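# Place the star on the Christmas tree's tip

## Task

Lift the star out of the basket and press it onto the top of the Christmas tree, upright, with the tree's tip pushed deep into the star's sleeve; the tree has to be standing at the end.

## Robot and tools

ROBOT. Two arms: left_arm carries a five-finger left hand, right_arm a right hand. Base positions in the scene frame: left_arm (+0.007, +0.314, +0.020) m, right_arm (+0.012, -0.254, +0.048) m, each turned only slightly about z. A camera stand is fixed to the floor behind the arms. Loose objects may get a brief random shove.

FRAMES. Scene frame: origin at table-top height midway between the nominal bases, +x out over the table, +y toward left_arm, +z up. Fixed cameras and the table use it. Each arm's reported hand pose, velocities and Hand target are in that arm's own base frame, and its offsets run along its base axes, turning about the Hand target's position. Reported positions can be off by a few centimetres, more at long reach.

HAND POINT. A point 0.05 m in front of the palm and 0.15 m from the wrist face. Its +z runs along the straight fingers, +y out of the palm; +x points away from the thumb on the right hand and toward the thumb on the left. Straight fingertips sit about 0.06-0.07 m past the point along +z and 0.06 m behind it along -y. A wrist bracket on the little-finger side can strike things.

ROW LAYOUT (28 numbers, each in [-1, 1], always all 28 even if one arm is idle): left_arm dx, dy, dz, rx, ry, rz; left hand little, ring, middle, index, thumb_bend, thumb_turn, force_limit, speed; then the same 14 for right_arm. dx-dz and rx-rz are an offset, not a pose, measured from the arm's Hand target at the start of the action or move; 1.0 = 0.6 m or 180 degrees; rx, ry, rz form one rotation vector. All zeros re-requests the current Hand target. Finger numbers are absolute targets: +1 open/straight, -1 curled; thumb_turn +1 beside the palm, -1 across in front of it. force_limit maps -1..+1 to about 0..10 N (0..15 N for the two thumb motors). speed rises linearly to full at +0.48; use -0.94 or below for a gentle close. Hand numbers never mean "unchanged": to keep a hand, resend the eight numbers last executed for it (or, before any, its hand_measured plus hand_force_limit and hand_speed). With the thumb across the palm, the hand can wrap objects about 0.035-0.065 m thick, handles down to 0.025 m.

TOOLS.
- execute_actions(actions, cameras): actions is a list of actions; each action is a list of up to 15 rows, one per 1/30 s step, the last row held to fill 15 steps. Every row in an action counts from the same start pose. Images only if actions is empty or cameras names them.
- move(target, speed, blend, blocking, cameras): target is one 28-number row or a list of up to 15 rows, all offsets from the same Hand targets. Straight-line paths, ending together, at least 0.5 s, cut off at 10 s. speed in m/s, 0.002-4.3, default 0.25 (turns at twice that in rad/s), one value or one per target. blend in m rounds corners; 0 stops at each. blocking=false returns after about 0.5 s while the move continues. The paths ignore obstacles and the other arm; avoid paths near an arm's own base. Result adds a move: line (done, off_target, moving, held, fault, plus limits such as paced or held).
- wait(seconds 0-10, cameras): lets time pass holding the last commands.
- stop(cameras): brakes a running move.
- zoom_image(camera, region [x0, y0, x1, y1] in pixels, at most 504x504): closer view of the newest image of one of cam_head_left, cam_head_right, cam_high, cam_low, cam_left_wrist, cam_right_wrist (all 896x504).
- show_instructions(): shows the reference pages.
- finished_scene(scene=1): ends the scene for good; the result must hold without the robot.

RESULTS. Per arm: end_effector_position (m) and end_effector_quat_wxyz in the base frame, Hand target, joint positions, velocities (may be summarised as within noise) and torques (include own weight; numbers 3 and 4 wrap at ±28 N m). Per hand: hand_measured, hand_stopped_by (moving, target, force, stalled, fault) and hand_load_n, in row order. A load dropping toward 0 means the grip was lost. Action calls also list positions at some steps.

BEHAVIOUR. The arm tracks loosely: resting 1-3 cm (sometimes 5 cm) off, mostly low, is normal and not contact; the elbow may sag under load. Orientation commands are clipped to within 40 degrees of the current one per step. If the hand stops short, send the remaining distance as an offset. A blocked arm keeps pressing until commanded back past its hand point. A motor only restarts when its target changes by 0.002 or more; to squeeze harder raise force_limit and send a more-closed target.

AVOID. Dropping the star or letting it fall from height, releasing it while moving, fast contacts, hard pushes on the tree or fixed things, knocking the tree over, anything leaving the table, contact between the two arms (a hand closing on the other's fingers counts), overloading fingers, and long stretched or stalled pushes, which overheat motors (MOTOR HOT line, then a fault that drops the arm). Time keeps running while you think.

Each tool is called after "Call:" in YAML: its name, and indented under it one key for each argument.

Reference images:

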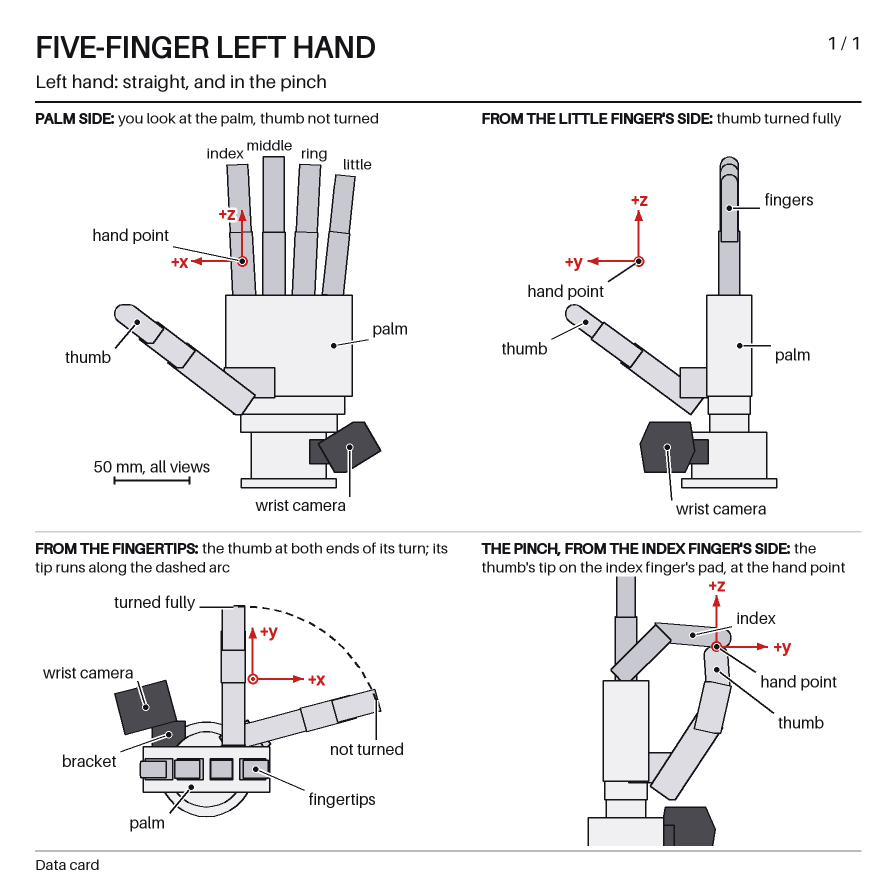

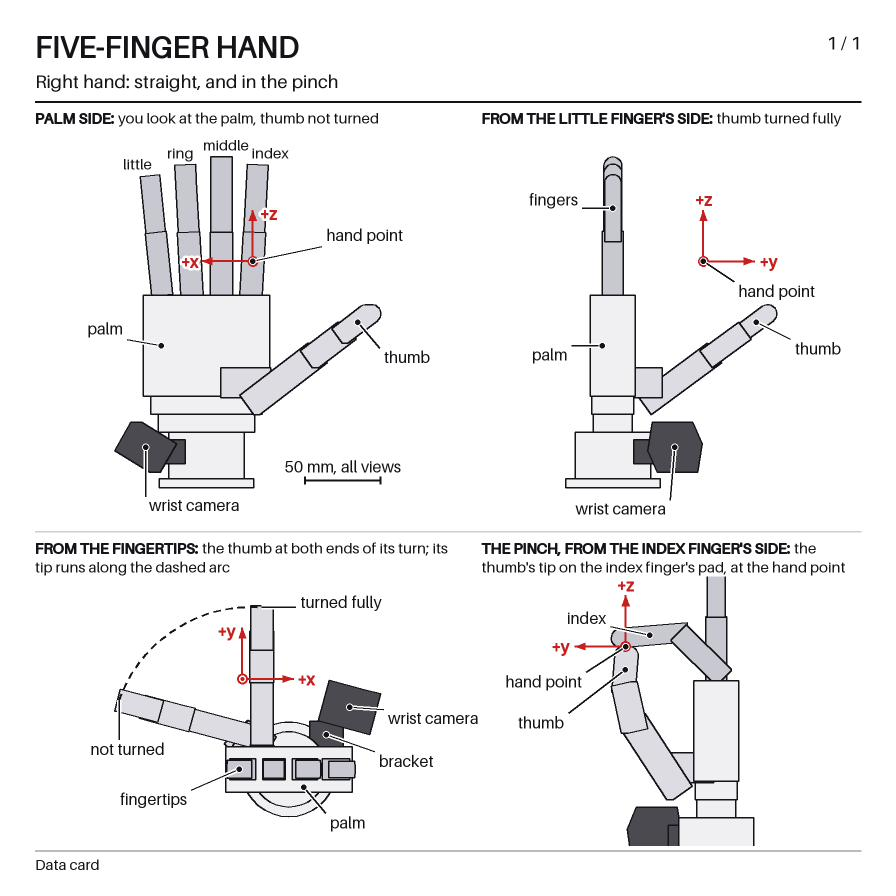

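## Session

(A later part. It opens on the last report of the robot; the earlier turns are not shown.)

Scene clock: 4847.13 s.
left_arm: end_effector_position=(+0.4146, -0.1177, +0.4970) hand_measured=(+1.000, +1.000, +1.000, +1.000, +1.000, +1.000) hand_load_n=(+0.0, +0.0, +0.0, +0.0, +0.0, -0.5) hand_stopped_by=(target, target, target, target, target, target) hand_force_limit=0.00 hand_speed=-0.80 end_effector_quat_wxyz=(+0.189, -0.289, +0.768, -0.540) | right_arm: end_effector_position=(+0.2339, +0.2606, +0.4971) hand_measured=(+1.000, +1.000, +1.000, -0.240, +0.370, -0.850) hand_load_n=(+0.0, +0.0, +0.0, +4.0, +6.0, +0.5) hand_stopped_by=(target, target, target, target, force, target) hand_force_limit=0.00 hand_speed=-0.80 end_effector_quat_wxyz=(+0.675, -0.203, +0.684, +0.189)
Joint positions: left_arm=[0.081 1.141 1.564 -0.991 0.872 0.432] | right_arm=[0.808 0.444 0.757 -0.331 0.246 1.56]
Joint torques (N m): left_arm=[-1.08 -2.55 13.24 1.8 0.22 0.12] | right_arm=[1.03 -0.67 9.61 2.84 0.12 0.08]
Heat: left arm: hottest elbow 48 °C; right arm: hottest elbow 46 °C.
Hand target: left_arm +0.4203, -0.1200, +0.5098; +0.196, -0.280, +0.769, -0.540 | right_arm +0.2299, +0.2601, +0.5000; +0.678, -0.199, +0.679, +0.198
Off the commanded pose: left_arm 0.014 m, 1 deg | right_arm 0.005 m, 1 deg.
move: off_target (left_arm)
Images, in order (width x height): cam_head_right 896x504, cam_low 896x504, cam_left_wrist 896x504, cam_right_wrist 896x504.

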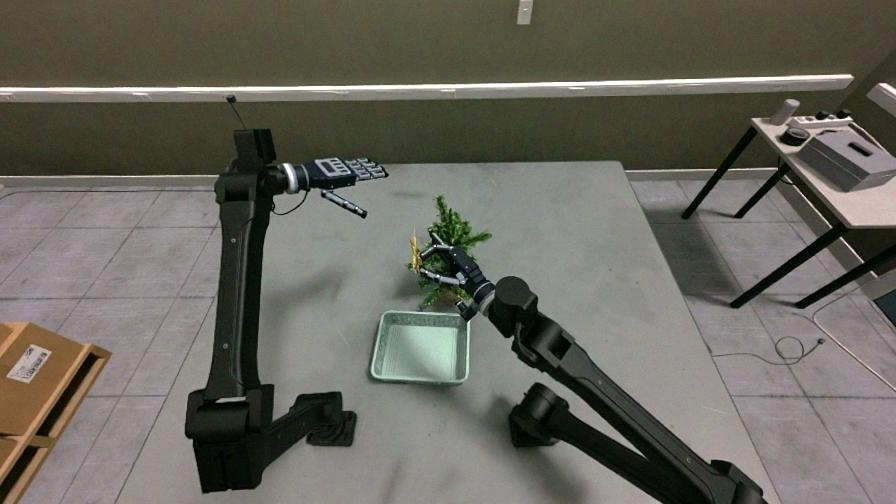

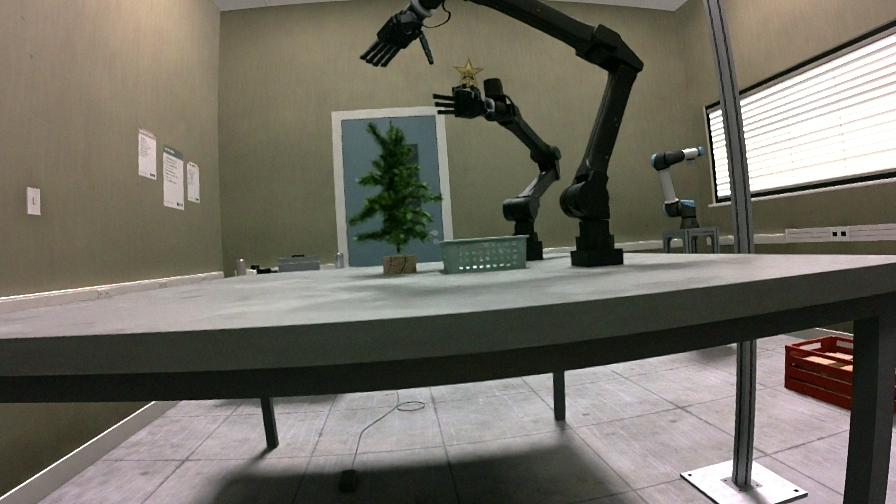

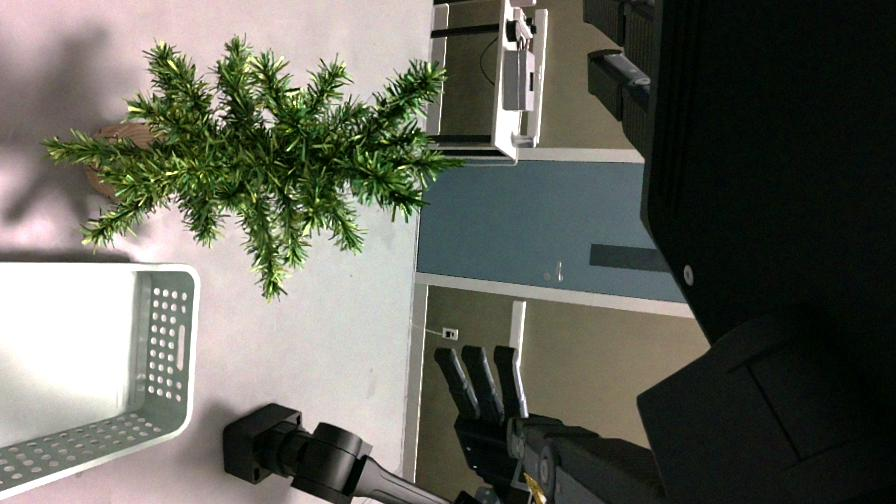

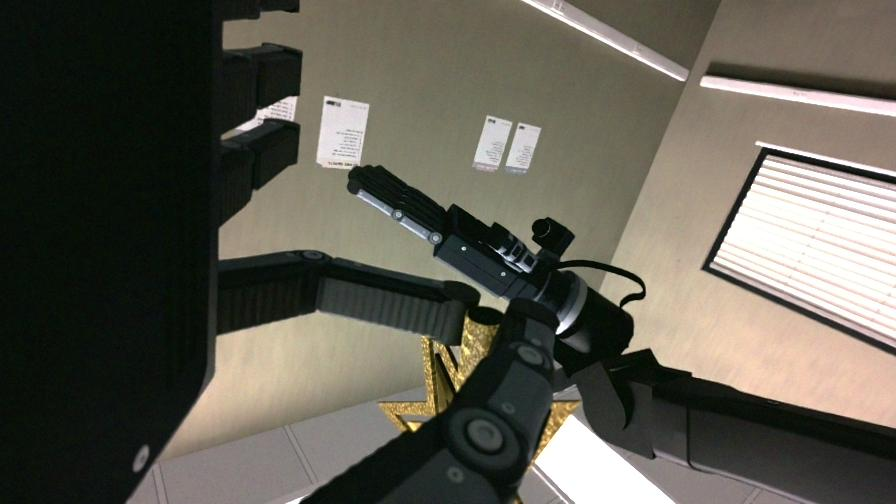

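Call:
zoom_image:
  camera: "cam_low"
  region: [340, 40, 520, 180]

Call:
zoom_image:
  camera: "cam_head_right"
  region: [390, 190, 510, 320]

Scaled by 2.800.

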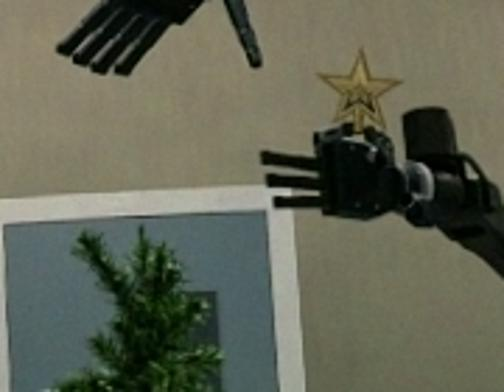

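Scaled by 3.877.

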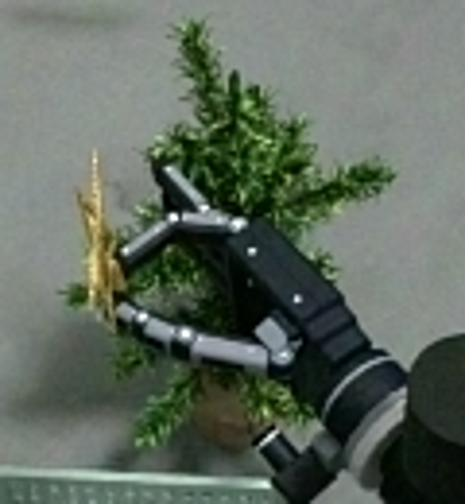

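Call:
move:
  target:
    - [0,0,0,0,0,0,1,1,1,1,1,1,0,-0.8, 0.03,0,0.0833,0,0,0,1,1,1,-0.24,0.12,-0.85,0.0,-0.8]
    - [0,0,0,0,0,0,1,1,1,1,1,1,0,-0.8, 0.3577,-0.0985,0.0833,0,0,0,1,1,1,-0.24,0.12,-0.85,0.0,-0.8]
  speed: 0.12
  blend: 0.02
  cameras: ["cam_right_wrist","cam_left_wrist","cam_head_right","cam_low"]

Scene clock: 4880.87 s.
left_arm: end_effector_position=(+0.4146, -0.1177, +0.4970) hand_measured=(+1.000, +1.000, +1.000, +1.000, +1.000, +1.000) hand_load_n=(+0.0, +0.0, +0.0, +0.0, +0.0, +0.0) hand_stopped_by=(target, target, target, target, target, target) hand_force_limit=0.00 hand_speed=-0.80 end_effector_quat_wxyz=(+0.189, -0.289, +0.768, -0.540) | right_arm: end_effector_position=(+0.4401, +0.2027, +0.5211) hand_measured=(+1.000, +1.000, +1.000, -0.240, +0.370, -0.850) hand_load_n=(+0.0, +0.0, +0.0, +4.5, +5.5, +1.0) hand_stopped_by=(target, target, target, target, force, target) hand_force_limit=0.00 hand_speed=-0.80 end_effector_quat_wxyz=(+0.661, -0.201, +0.695, +0.199)
Joint positions: left_arm=[0.081 1.141 1.564 -0.991 0.872 0.432] | right_arm=[0.151 0.949 1.014 -0.117 -0.422 1.56]
Joint torques (N m): left_arm=[-1.38 -2.9 13.18 1.76 0.23 0.1] | right_arm=[-0.26 -6.83 15.17 2.78 -0.11 0.15]
Heat: left arm: hottest elbow 48 °C; right arm: hottest elbow 44 °C.
Hand target: left_arm +0.4203, -0.1200, +0.5098; +0.196, -0.280, +0.769, -0.540 | right_arm +0.4445, +0.2007, +0.5502; +0.678, -0.198, +0.679, +0.198
Off the commanded pose: left_arm 0.014 m, 1 deg | right_arm 0.029 m, 3 deg.
move: off_target (left_arm, right_arm)
Images, in order (width x height): cam_head_right 896x504, cam_low 896x504, cam_left_wrist 896x504, cam_right_wrist 896x504.

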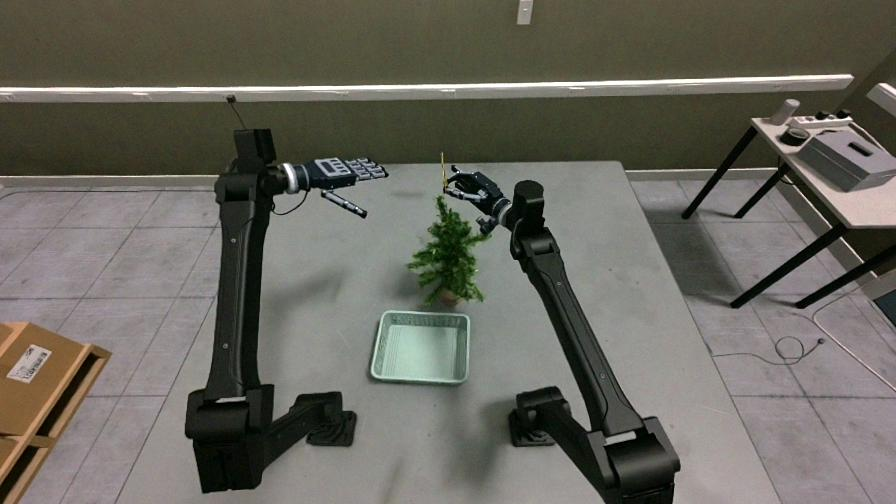

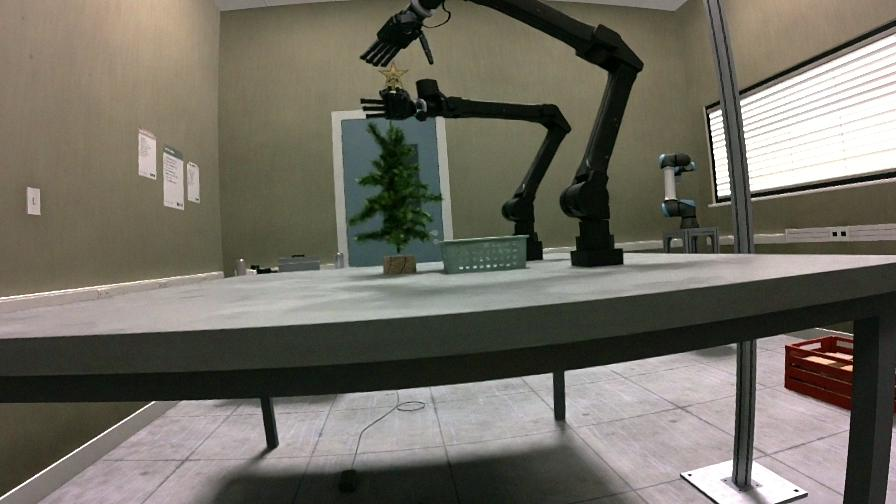

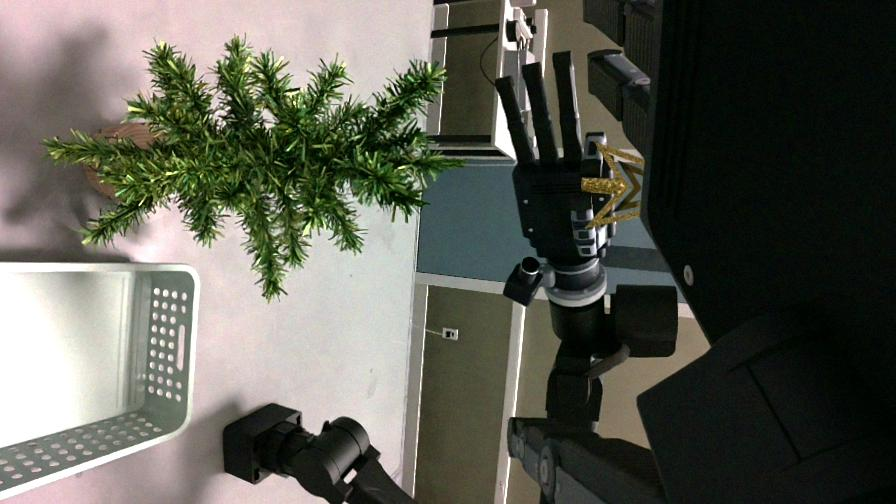

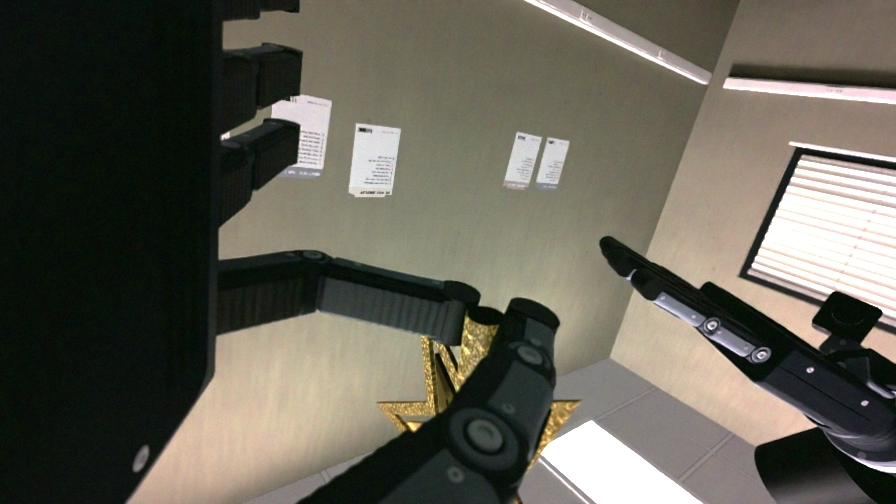

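Call:
zoom_image:
  camera: "cam_left_wrist"
  region: [430, 80, 680, 260]

Call:
zoom_image:
  camera: "cam_low"
  region: [340, 50, 450, 150]

Call:
zoom_image:
  camera: "cam_head_right"
  region: [400, 140, 500, 260]

Scaled by 2.016.

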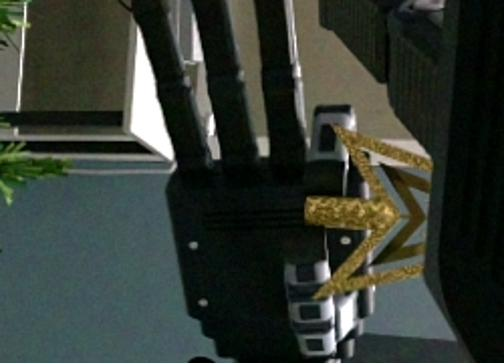

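Scaled by 4.582.

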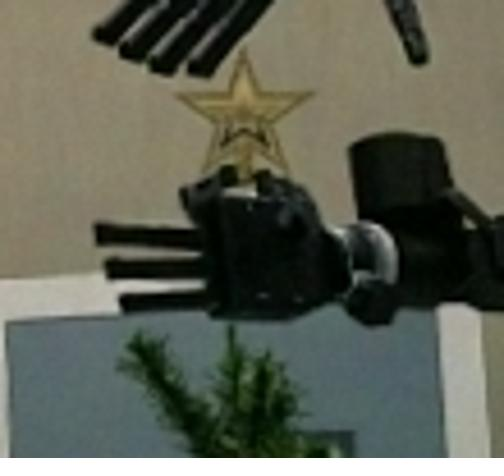

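Scaled by 4.200.

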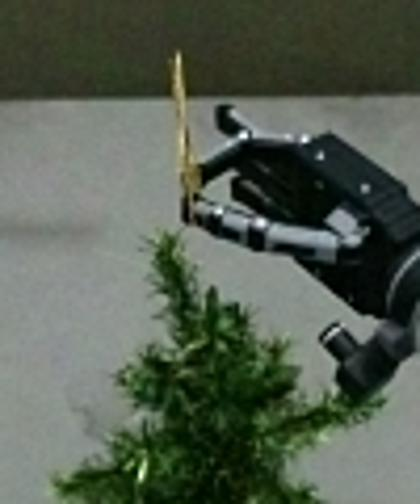

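Call:
move:
  target: [0,0,0,0,0,0,1,1,1,1,1,1,0,-0.8, 0.0217,-0.025,-0.033,0.025,0,0,1,1,1,-0.24,0.12,-0.85,0.0,-0.8]
  speed: 0.06
  cameras: ["cam_right_wrist","cam_left_wrist","cam_head_right","cam_head_left"]

Call:
zoom_image:
  camera: "cam_left_wrist"
  region: [430, 80, 680, 260]

Call:
zoom_image:
  camera: "cam_head_right"
  region: [400, 140, 500, 260]

Call:
zoom_image:
  camera: "cam_head_left"
  region: [400, 140, 500, 260]

Scene clock: 4940.50 s.
left_arm: end_effector_position=(+0.4146, -0.1177, +0.4970) hand_measured=(+1.000, +1.000, +1.000, +1.000, +1.000, +1.000) hand_load_n=(+0.0, +0.0, +0.0, +0.0, +0.0, -0.5) hand_stopped_by=(target, target, target, target, target, target) hand_force_limit=0.00 hand_speed=-0.80 end_effector_quat_wxyz=(+0.189, -0.289, +0.768, -0.540) | right_arm: end_effector_position=(+0.4502, +0.1891, +0.5375) hand_measured=(+1.000, +1.000, +1.000, -0.240, +0.370, -0.850) hand_load_n=(+0.0, +0.0, +0.0, +4.0, +5.5, +1.0) hand_stopped_by=(target, target, target, target, force, target) hand_force_limit=0.00 hand_speed=-0.80 end_effector_quat_wxyz=(+0.689, -0.178, +0.666, +0.223)
Joint positions: left_arm=[0.081 1.141 1.564 -0.991 0.872 0.432] | right_arm=[0.112 0.978 0.998 0.033 -0.461 1.646]
Joint torques (N m): left_arm=[-1.2 -3.19 13.16 1.78 0.22 0.12] | right_arm=[0.44 -4.89 10.06 3.02 -0.06 0.09]
Heat: left arm: hottest elbow 48 °C; right arm: hottest elbow 50 °C.
Hand target: left_arm +0.4203, -0.1200, +0.5098; +0.196, -0.280, +0.769, -0.540 | right_arm +0.4575, +0.1858, +0.5304; +0.686, -0.172, +0.671, +0.225
Off the commanded pose: left_arm 0.014 m, 1 deg | right_arm 0.011 m, 1 deg.
move: off_target (left_arm, right_arm)
Images, in order (width x height): cam_head_left 896x504, cam_head_right 896x504, cam_left_wrist 896x504, cam_right_wrist 896x504.

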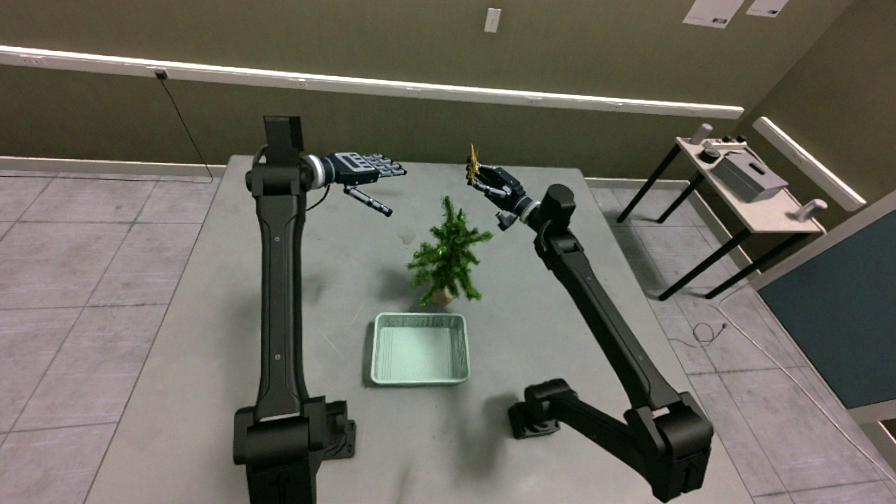

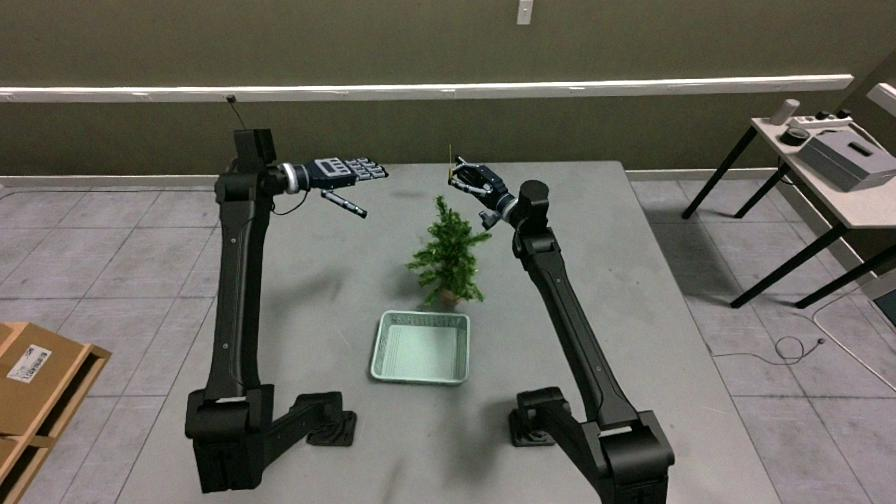

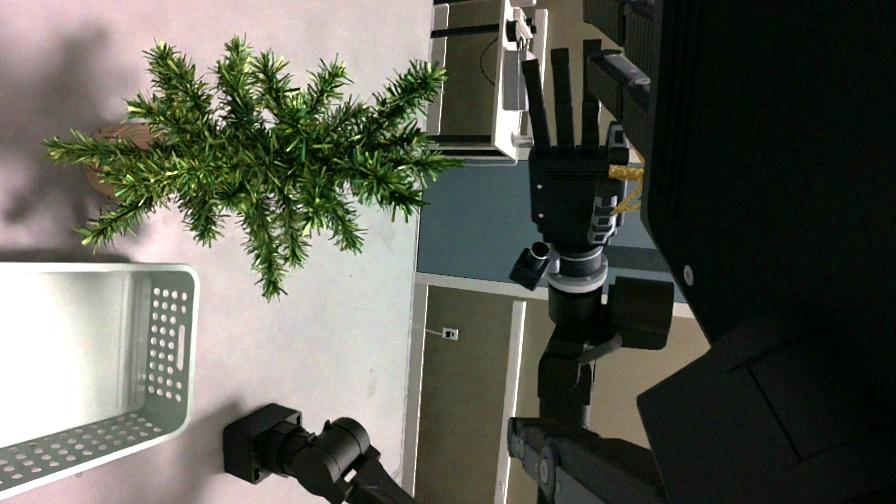

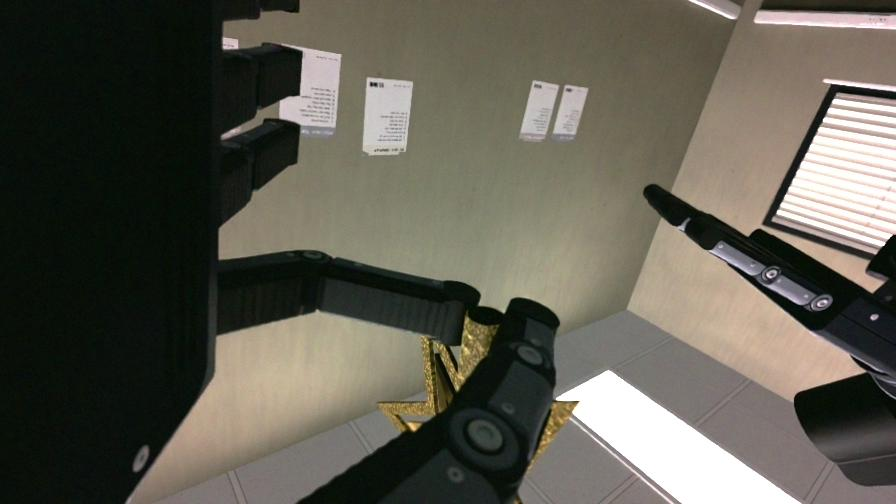

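Scaled by 2.016.

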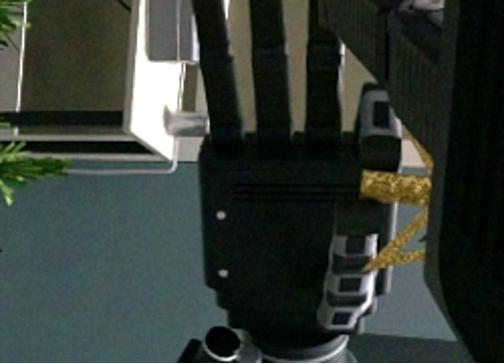

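Scaled by 4.200.

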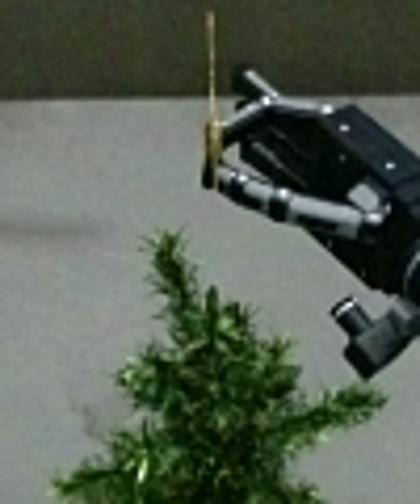

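Scaled by 4.200.

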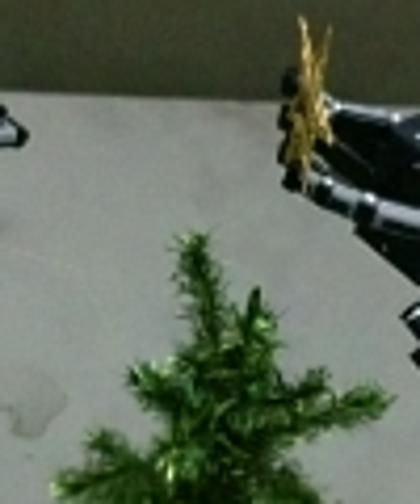

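Call:
move:
  target: [0,0,0,0,0,0,1,1,1,1,1,1,0,-0.8, 0.008,0,-0.1,0,0,0,1,1,1,-0.24,0.12,-0.85,0.0,-0.8]
  speed: 0.06
  cameras: ["cam_right_wrist","cam_left_wrist","cam_head_right","cam_head_left"]

Call:
zoom_image:
  camera: "cam_left_wrist"
  region: [400, 80, 650, 260]

Call:
zoom_image:
  camera: "cam_head_right"
  region: [410, 160, 490, 240]

Call:
zoom_image:
  camera: "cam_head_left"
  region: [410, 160, 490, 240]

Scene clock: 4971.80 s.
left_arm: end_effector_position=(+0.4146, -0.1177, +0.4970) hand_measured=(+1.000, +1.000, +1.000, +1.000, +1.000, +1.000) hand_load_n=(+0.0, +0.0, +0.0, +0.0, +0.0, +0.0) hand_stopped_by=(target, target, target, target, target, target) hand_force_limit=0.00 hand_speed=-0.80 end_effector_quat_wxyz=(+0.189, -0.289, +0.768, -0.540) | right_arm: end_effector_position=(+0.4563, +0.1896, +0.4775) hand_measured=(+1.000, +1.000, +1.000, -0.240, +0.370, -0.850) hand_load_n=(+0.0, +0.0, +0.0, +4.0, +5.5, +0.5) hand_stopped_by=(target, target, target, target, force, target) hand_force_limit=0.00 hand_speed=-0.80 end_effector_quat_wxyz=(+0.689, -0.178, +0.667, +0.223)
Joint positions: left_arm=[0.081 1.141 1.564 -0.991 0.872 0.432] | right_arm=[0.111 1.007 0.858 0.202 -0.463 1.647]
Joint torques (N m): left_arm=[-1.08 -2.96 13.15 1.76 0.23 0.09] | right_arm=[-0.91 -5.77 10.14 2.61 -0.05 0.02]
Heat: left arm: hottest elbow 48 °C; right arm: hottest elbow 47 °C.
Hand target: left_arm +0.4203, -0.1200, +0.5098; +0.196, -0.280, +0.769, -0.540 | right_arm +0.4624, +0.1858, +0.4704; +0.686, -0.172, +0.671, +0.225
Off the commanded pose: left_arm 0.014 m, 1 deg | right_arm 0.010 m, 1 deg.
move: off_target (left_arm)
Images, in order (width x height): cam_head_left 896x504, cam_head_right 896x504, cam_left_wrist 896x504, cam_right_wrist 896x504.

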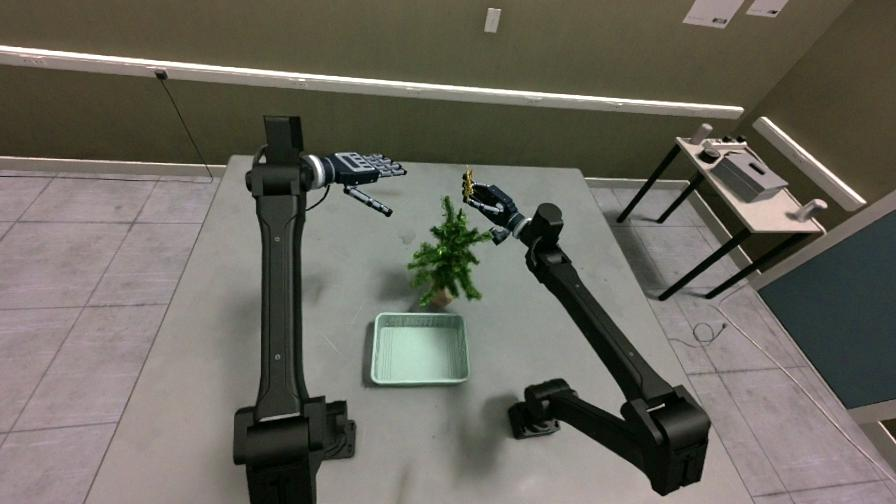

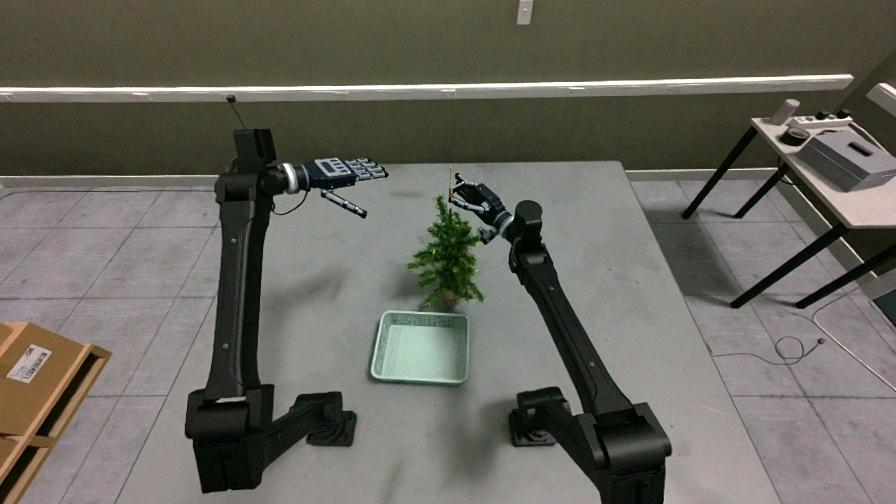

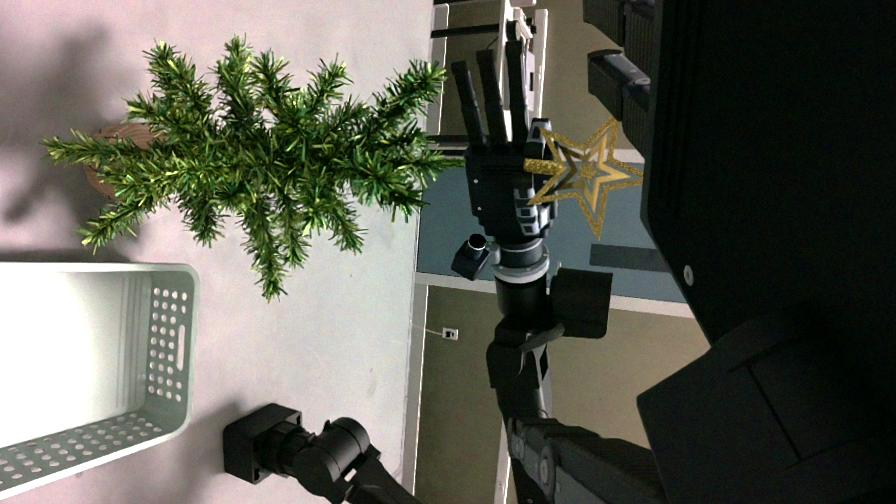

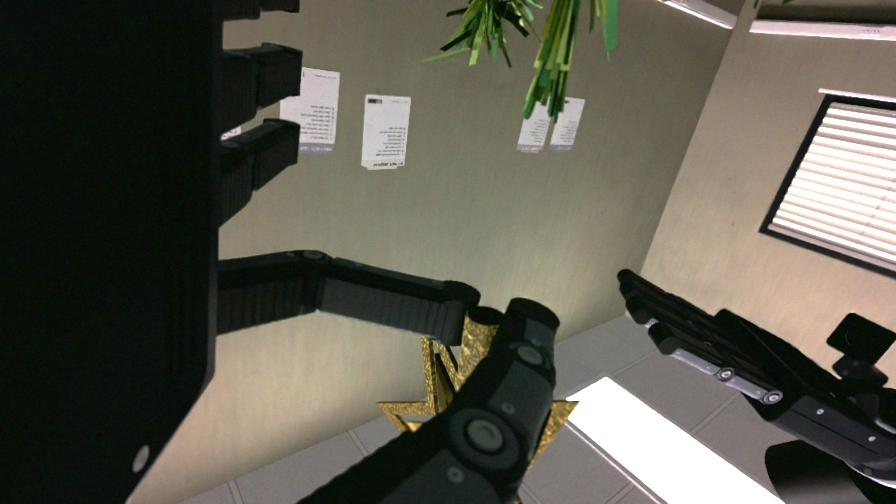

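Scaled by 2.016.

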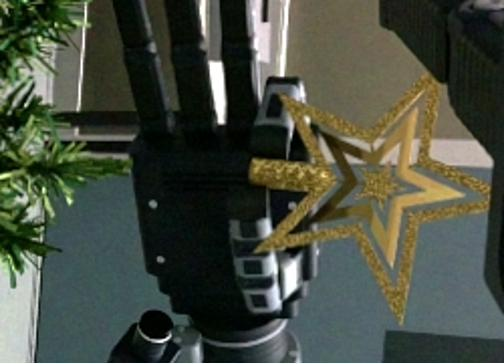

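Scaled by 6.300.

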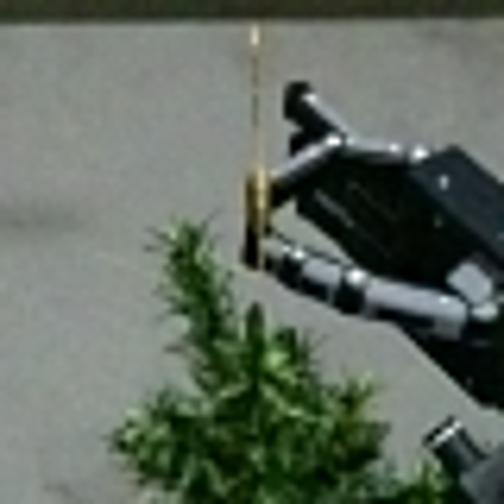

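Scaled by 6.300.

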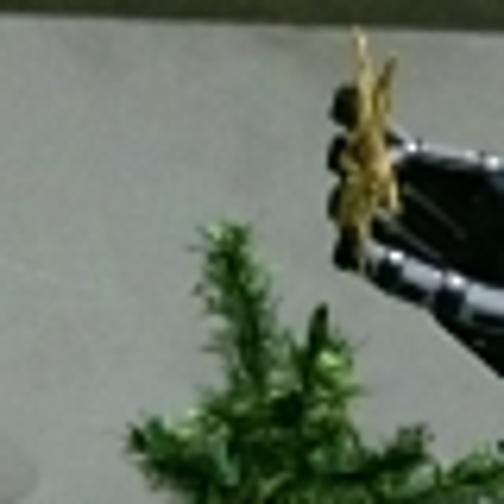

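Call:
move:
  target: [0,0,0,0,0,0,1,1,1,1,1,1,0,-0.8, 0,0,-0.05,0,0,0,1,1,1,-0.24,0.12,-0.85,0.0,-0.8]
  speed: 0.05
  cameras: ["cam_right_wrist","cam_left_wrist","cam_head_right","cam_head_left"]

Call:
zoom_image:
  camera: "cam_left_wrist"
  region: [400, 80, 650, 260]

Call:
zoom_image:
  camera: "cam_head_right"
  region: [410, 160, 490, 240]

Call:
zoom_image:
  camera: "cam_right_wrist"
  region: [380, 0, 700, 420]

Scene clock: 5017.60 s.
left_arm: end_effector_position=(+0.4146, -0.1177, +0.4970) hand_measured=(+1.000, +1.000, +1.000, +1.000, +1.000, +1.000) hand_load_n=(+0.0, +0.0, +0.0, +0.0, +0.0, -0.5) hand_stopped_by=(target, target, target, target, target, target) hand_force_limit=0.00 hand_speed=-0.80 end_effector_quat_wxyz=(+0.189, -0.289, +0.768, -0.540) | right_arm: end_effector_position=(+0.4567, +0.1896, +0.4477) hand_measured=(+1.000, +1.000, +1.000, -0.240, +0.370, -0.850) hand_load_n=(+0.0, +0.0, +0.0, +4.0, +5.5, +0.5) hand_stopped_by=(target, target, target, target, force, target) hand_force_limit=0.00 hand_speed=-0.80 end_effector_quat_wxyz=(+0.689, -0.178, +0.666, +0.223)
Joint positions: left_arm=[0.081 1.141 1.564 -0.991 0.872 0.432] | right_arm=[0.111 1.026 0.79 0.29 -0.463 1.647]
Joint torques (N m): left_arm=[-1.44 -2.96 13.04 1.8 0.25 0.11] | right_arm=[0.32 -4.78 9.69 2.8 -0.1 0.13]
Heat: left arm: hottest elbow 48 °C; right arm: hottest elbow 45 °C.
Hand target: left_arm +0.4203, -0.1200, +0.5098; +0.196, -0.280, +0.769, -0.540 | right_arm +0.4624, +0.1858, +0.4402; +0.686, -0.172, +0.671, +0.225
Off the commanded pose: left_arm 0.014 m, 1 deg | right_arm 0.010 m, 1 deg.
move: off_target (left_arm)
Images, in order (width x height): cam_head_left 896x504, cam_head_right 896x504, cam_left_wrist 896x504, cam_right_wrist 896x504.

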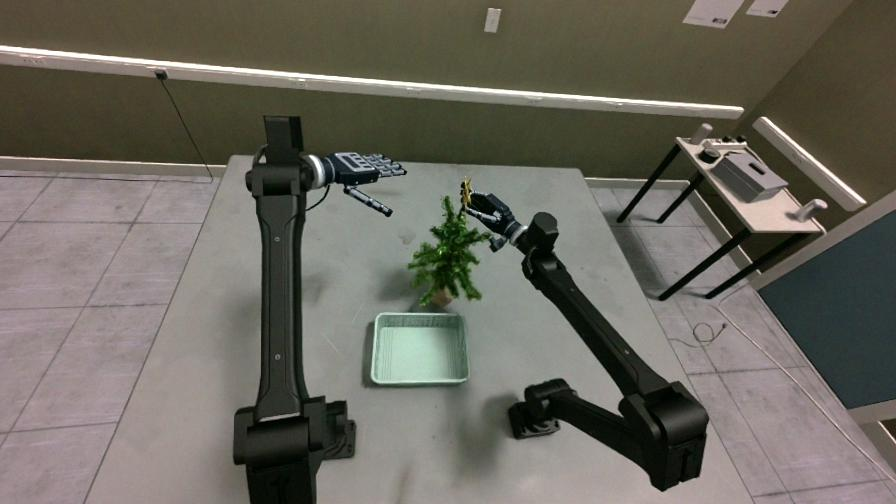

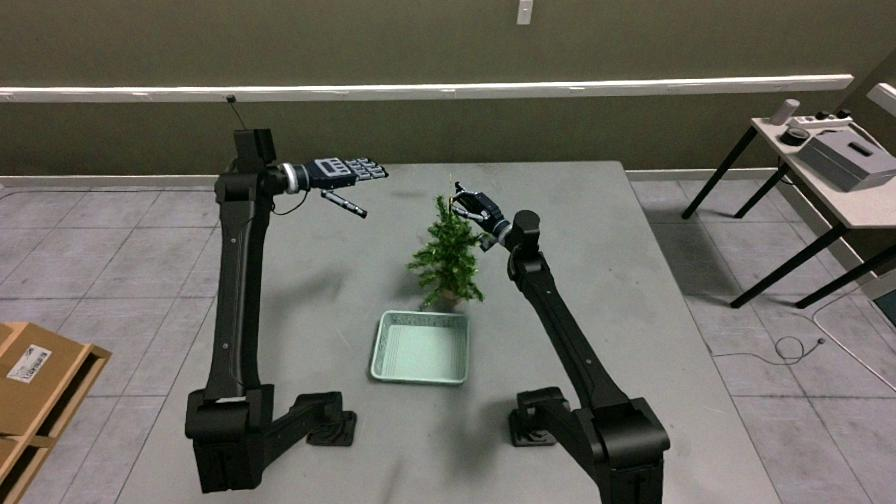

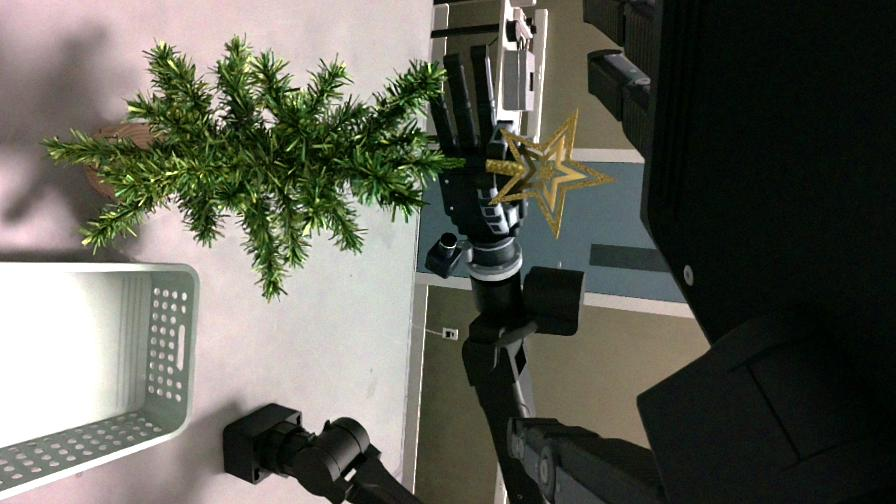

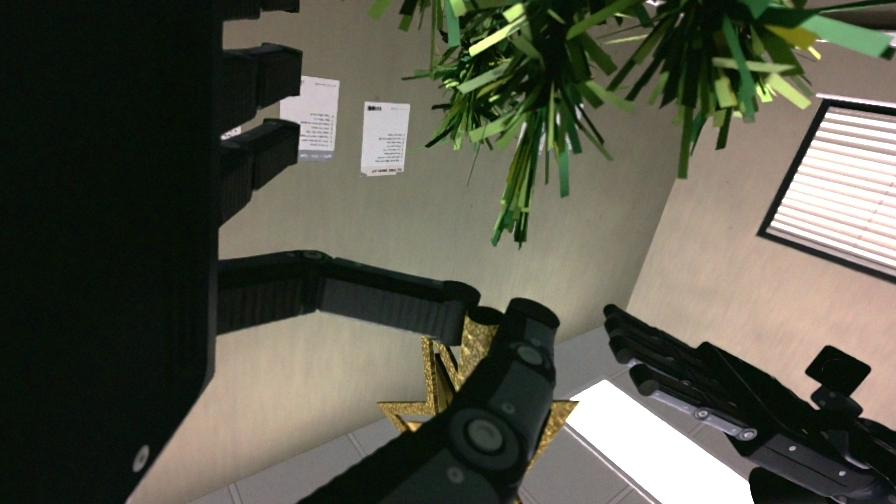

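Scaled by 2.016.

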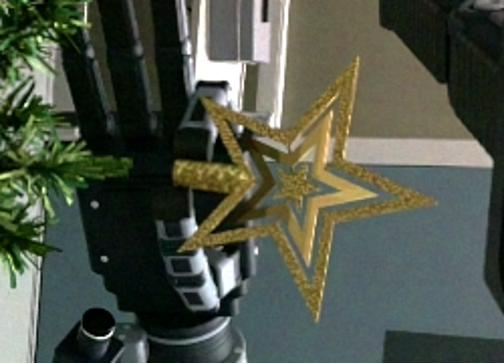

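Scaled by 6.300.

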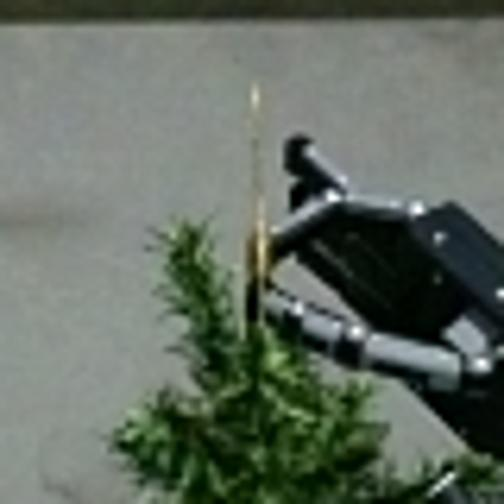

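Scaled by 1.200.

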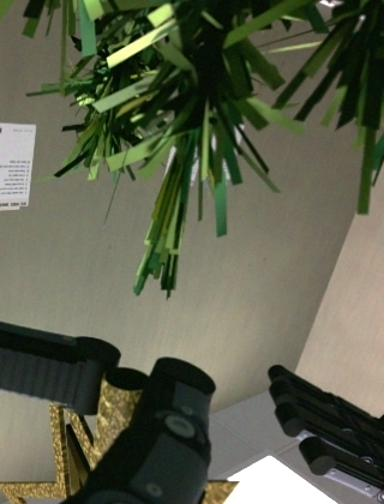

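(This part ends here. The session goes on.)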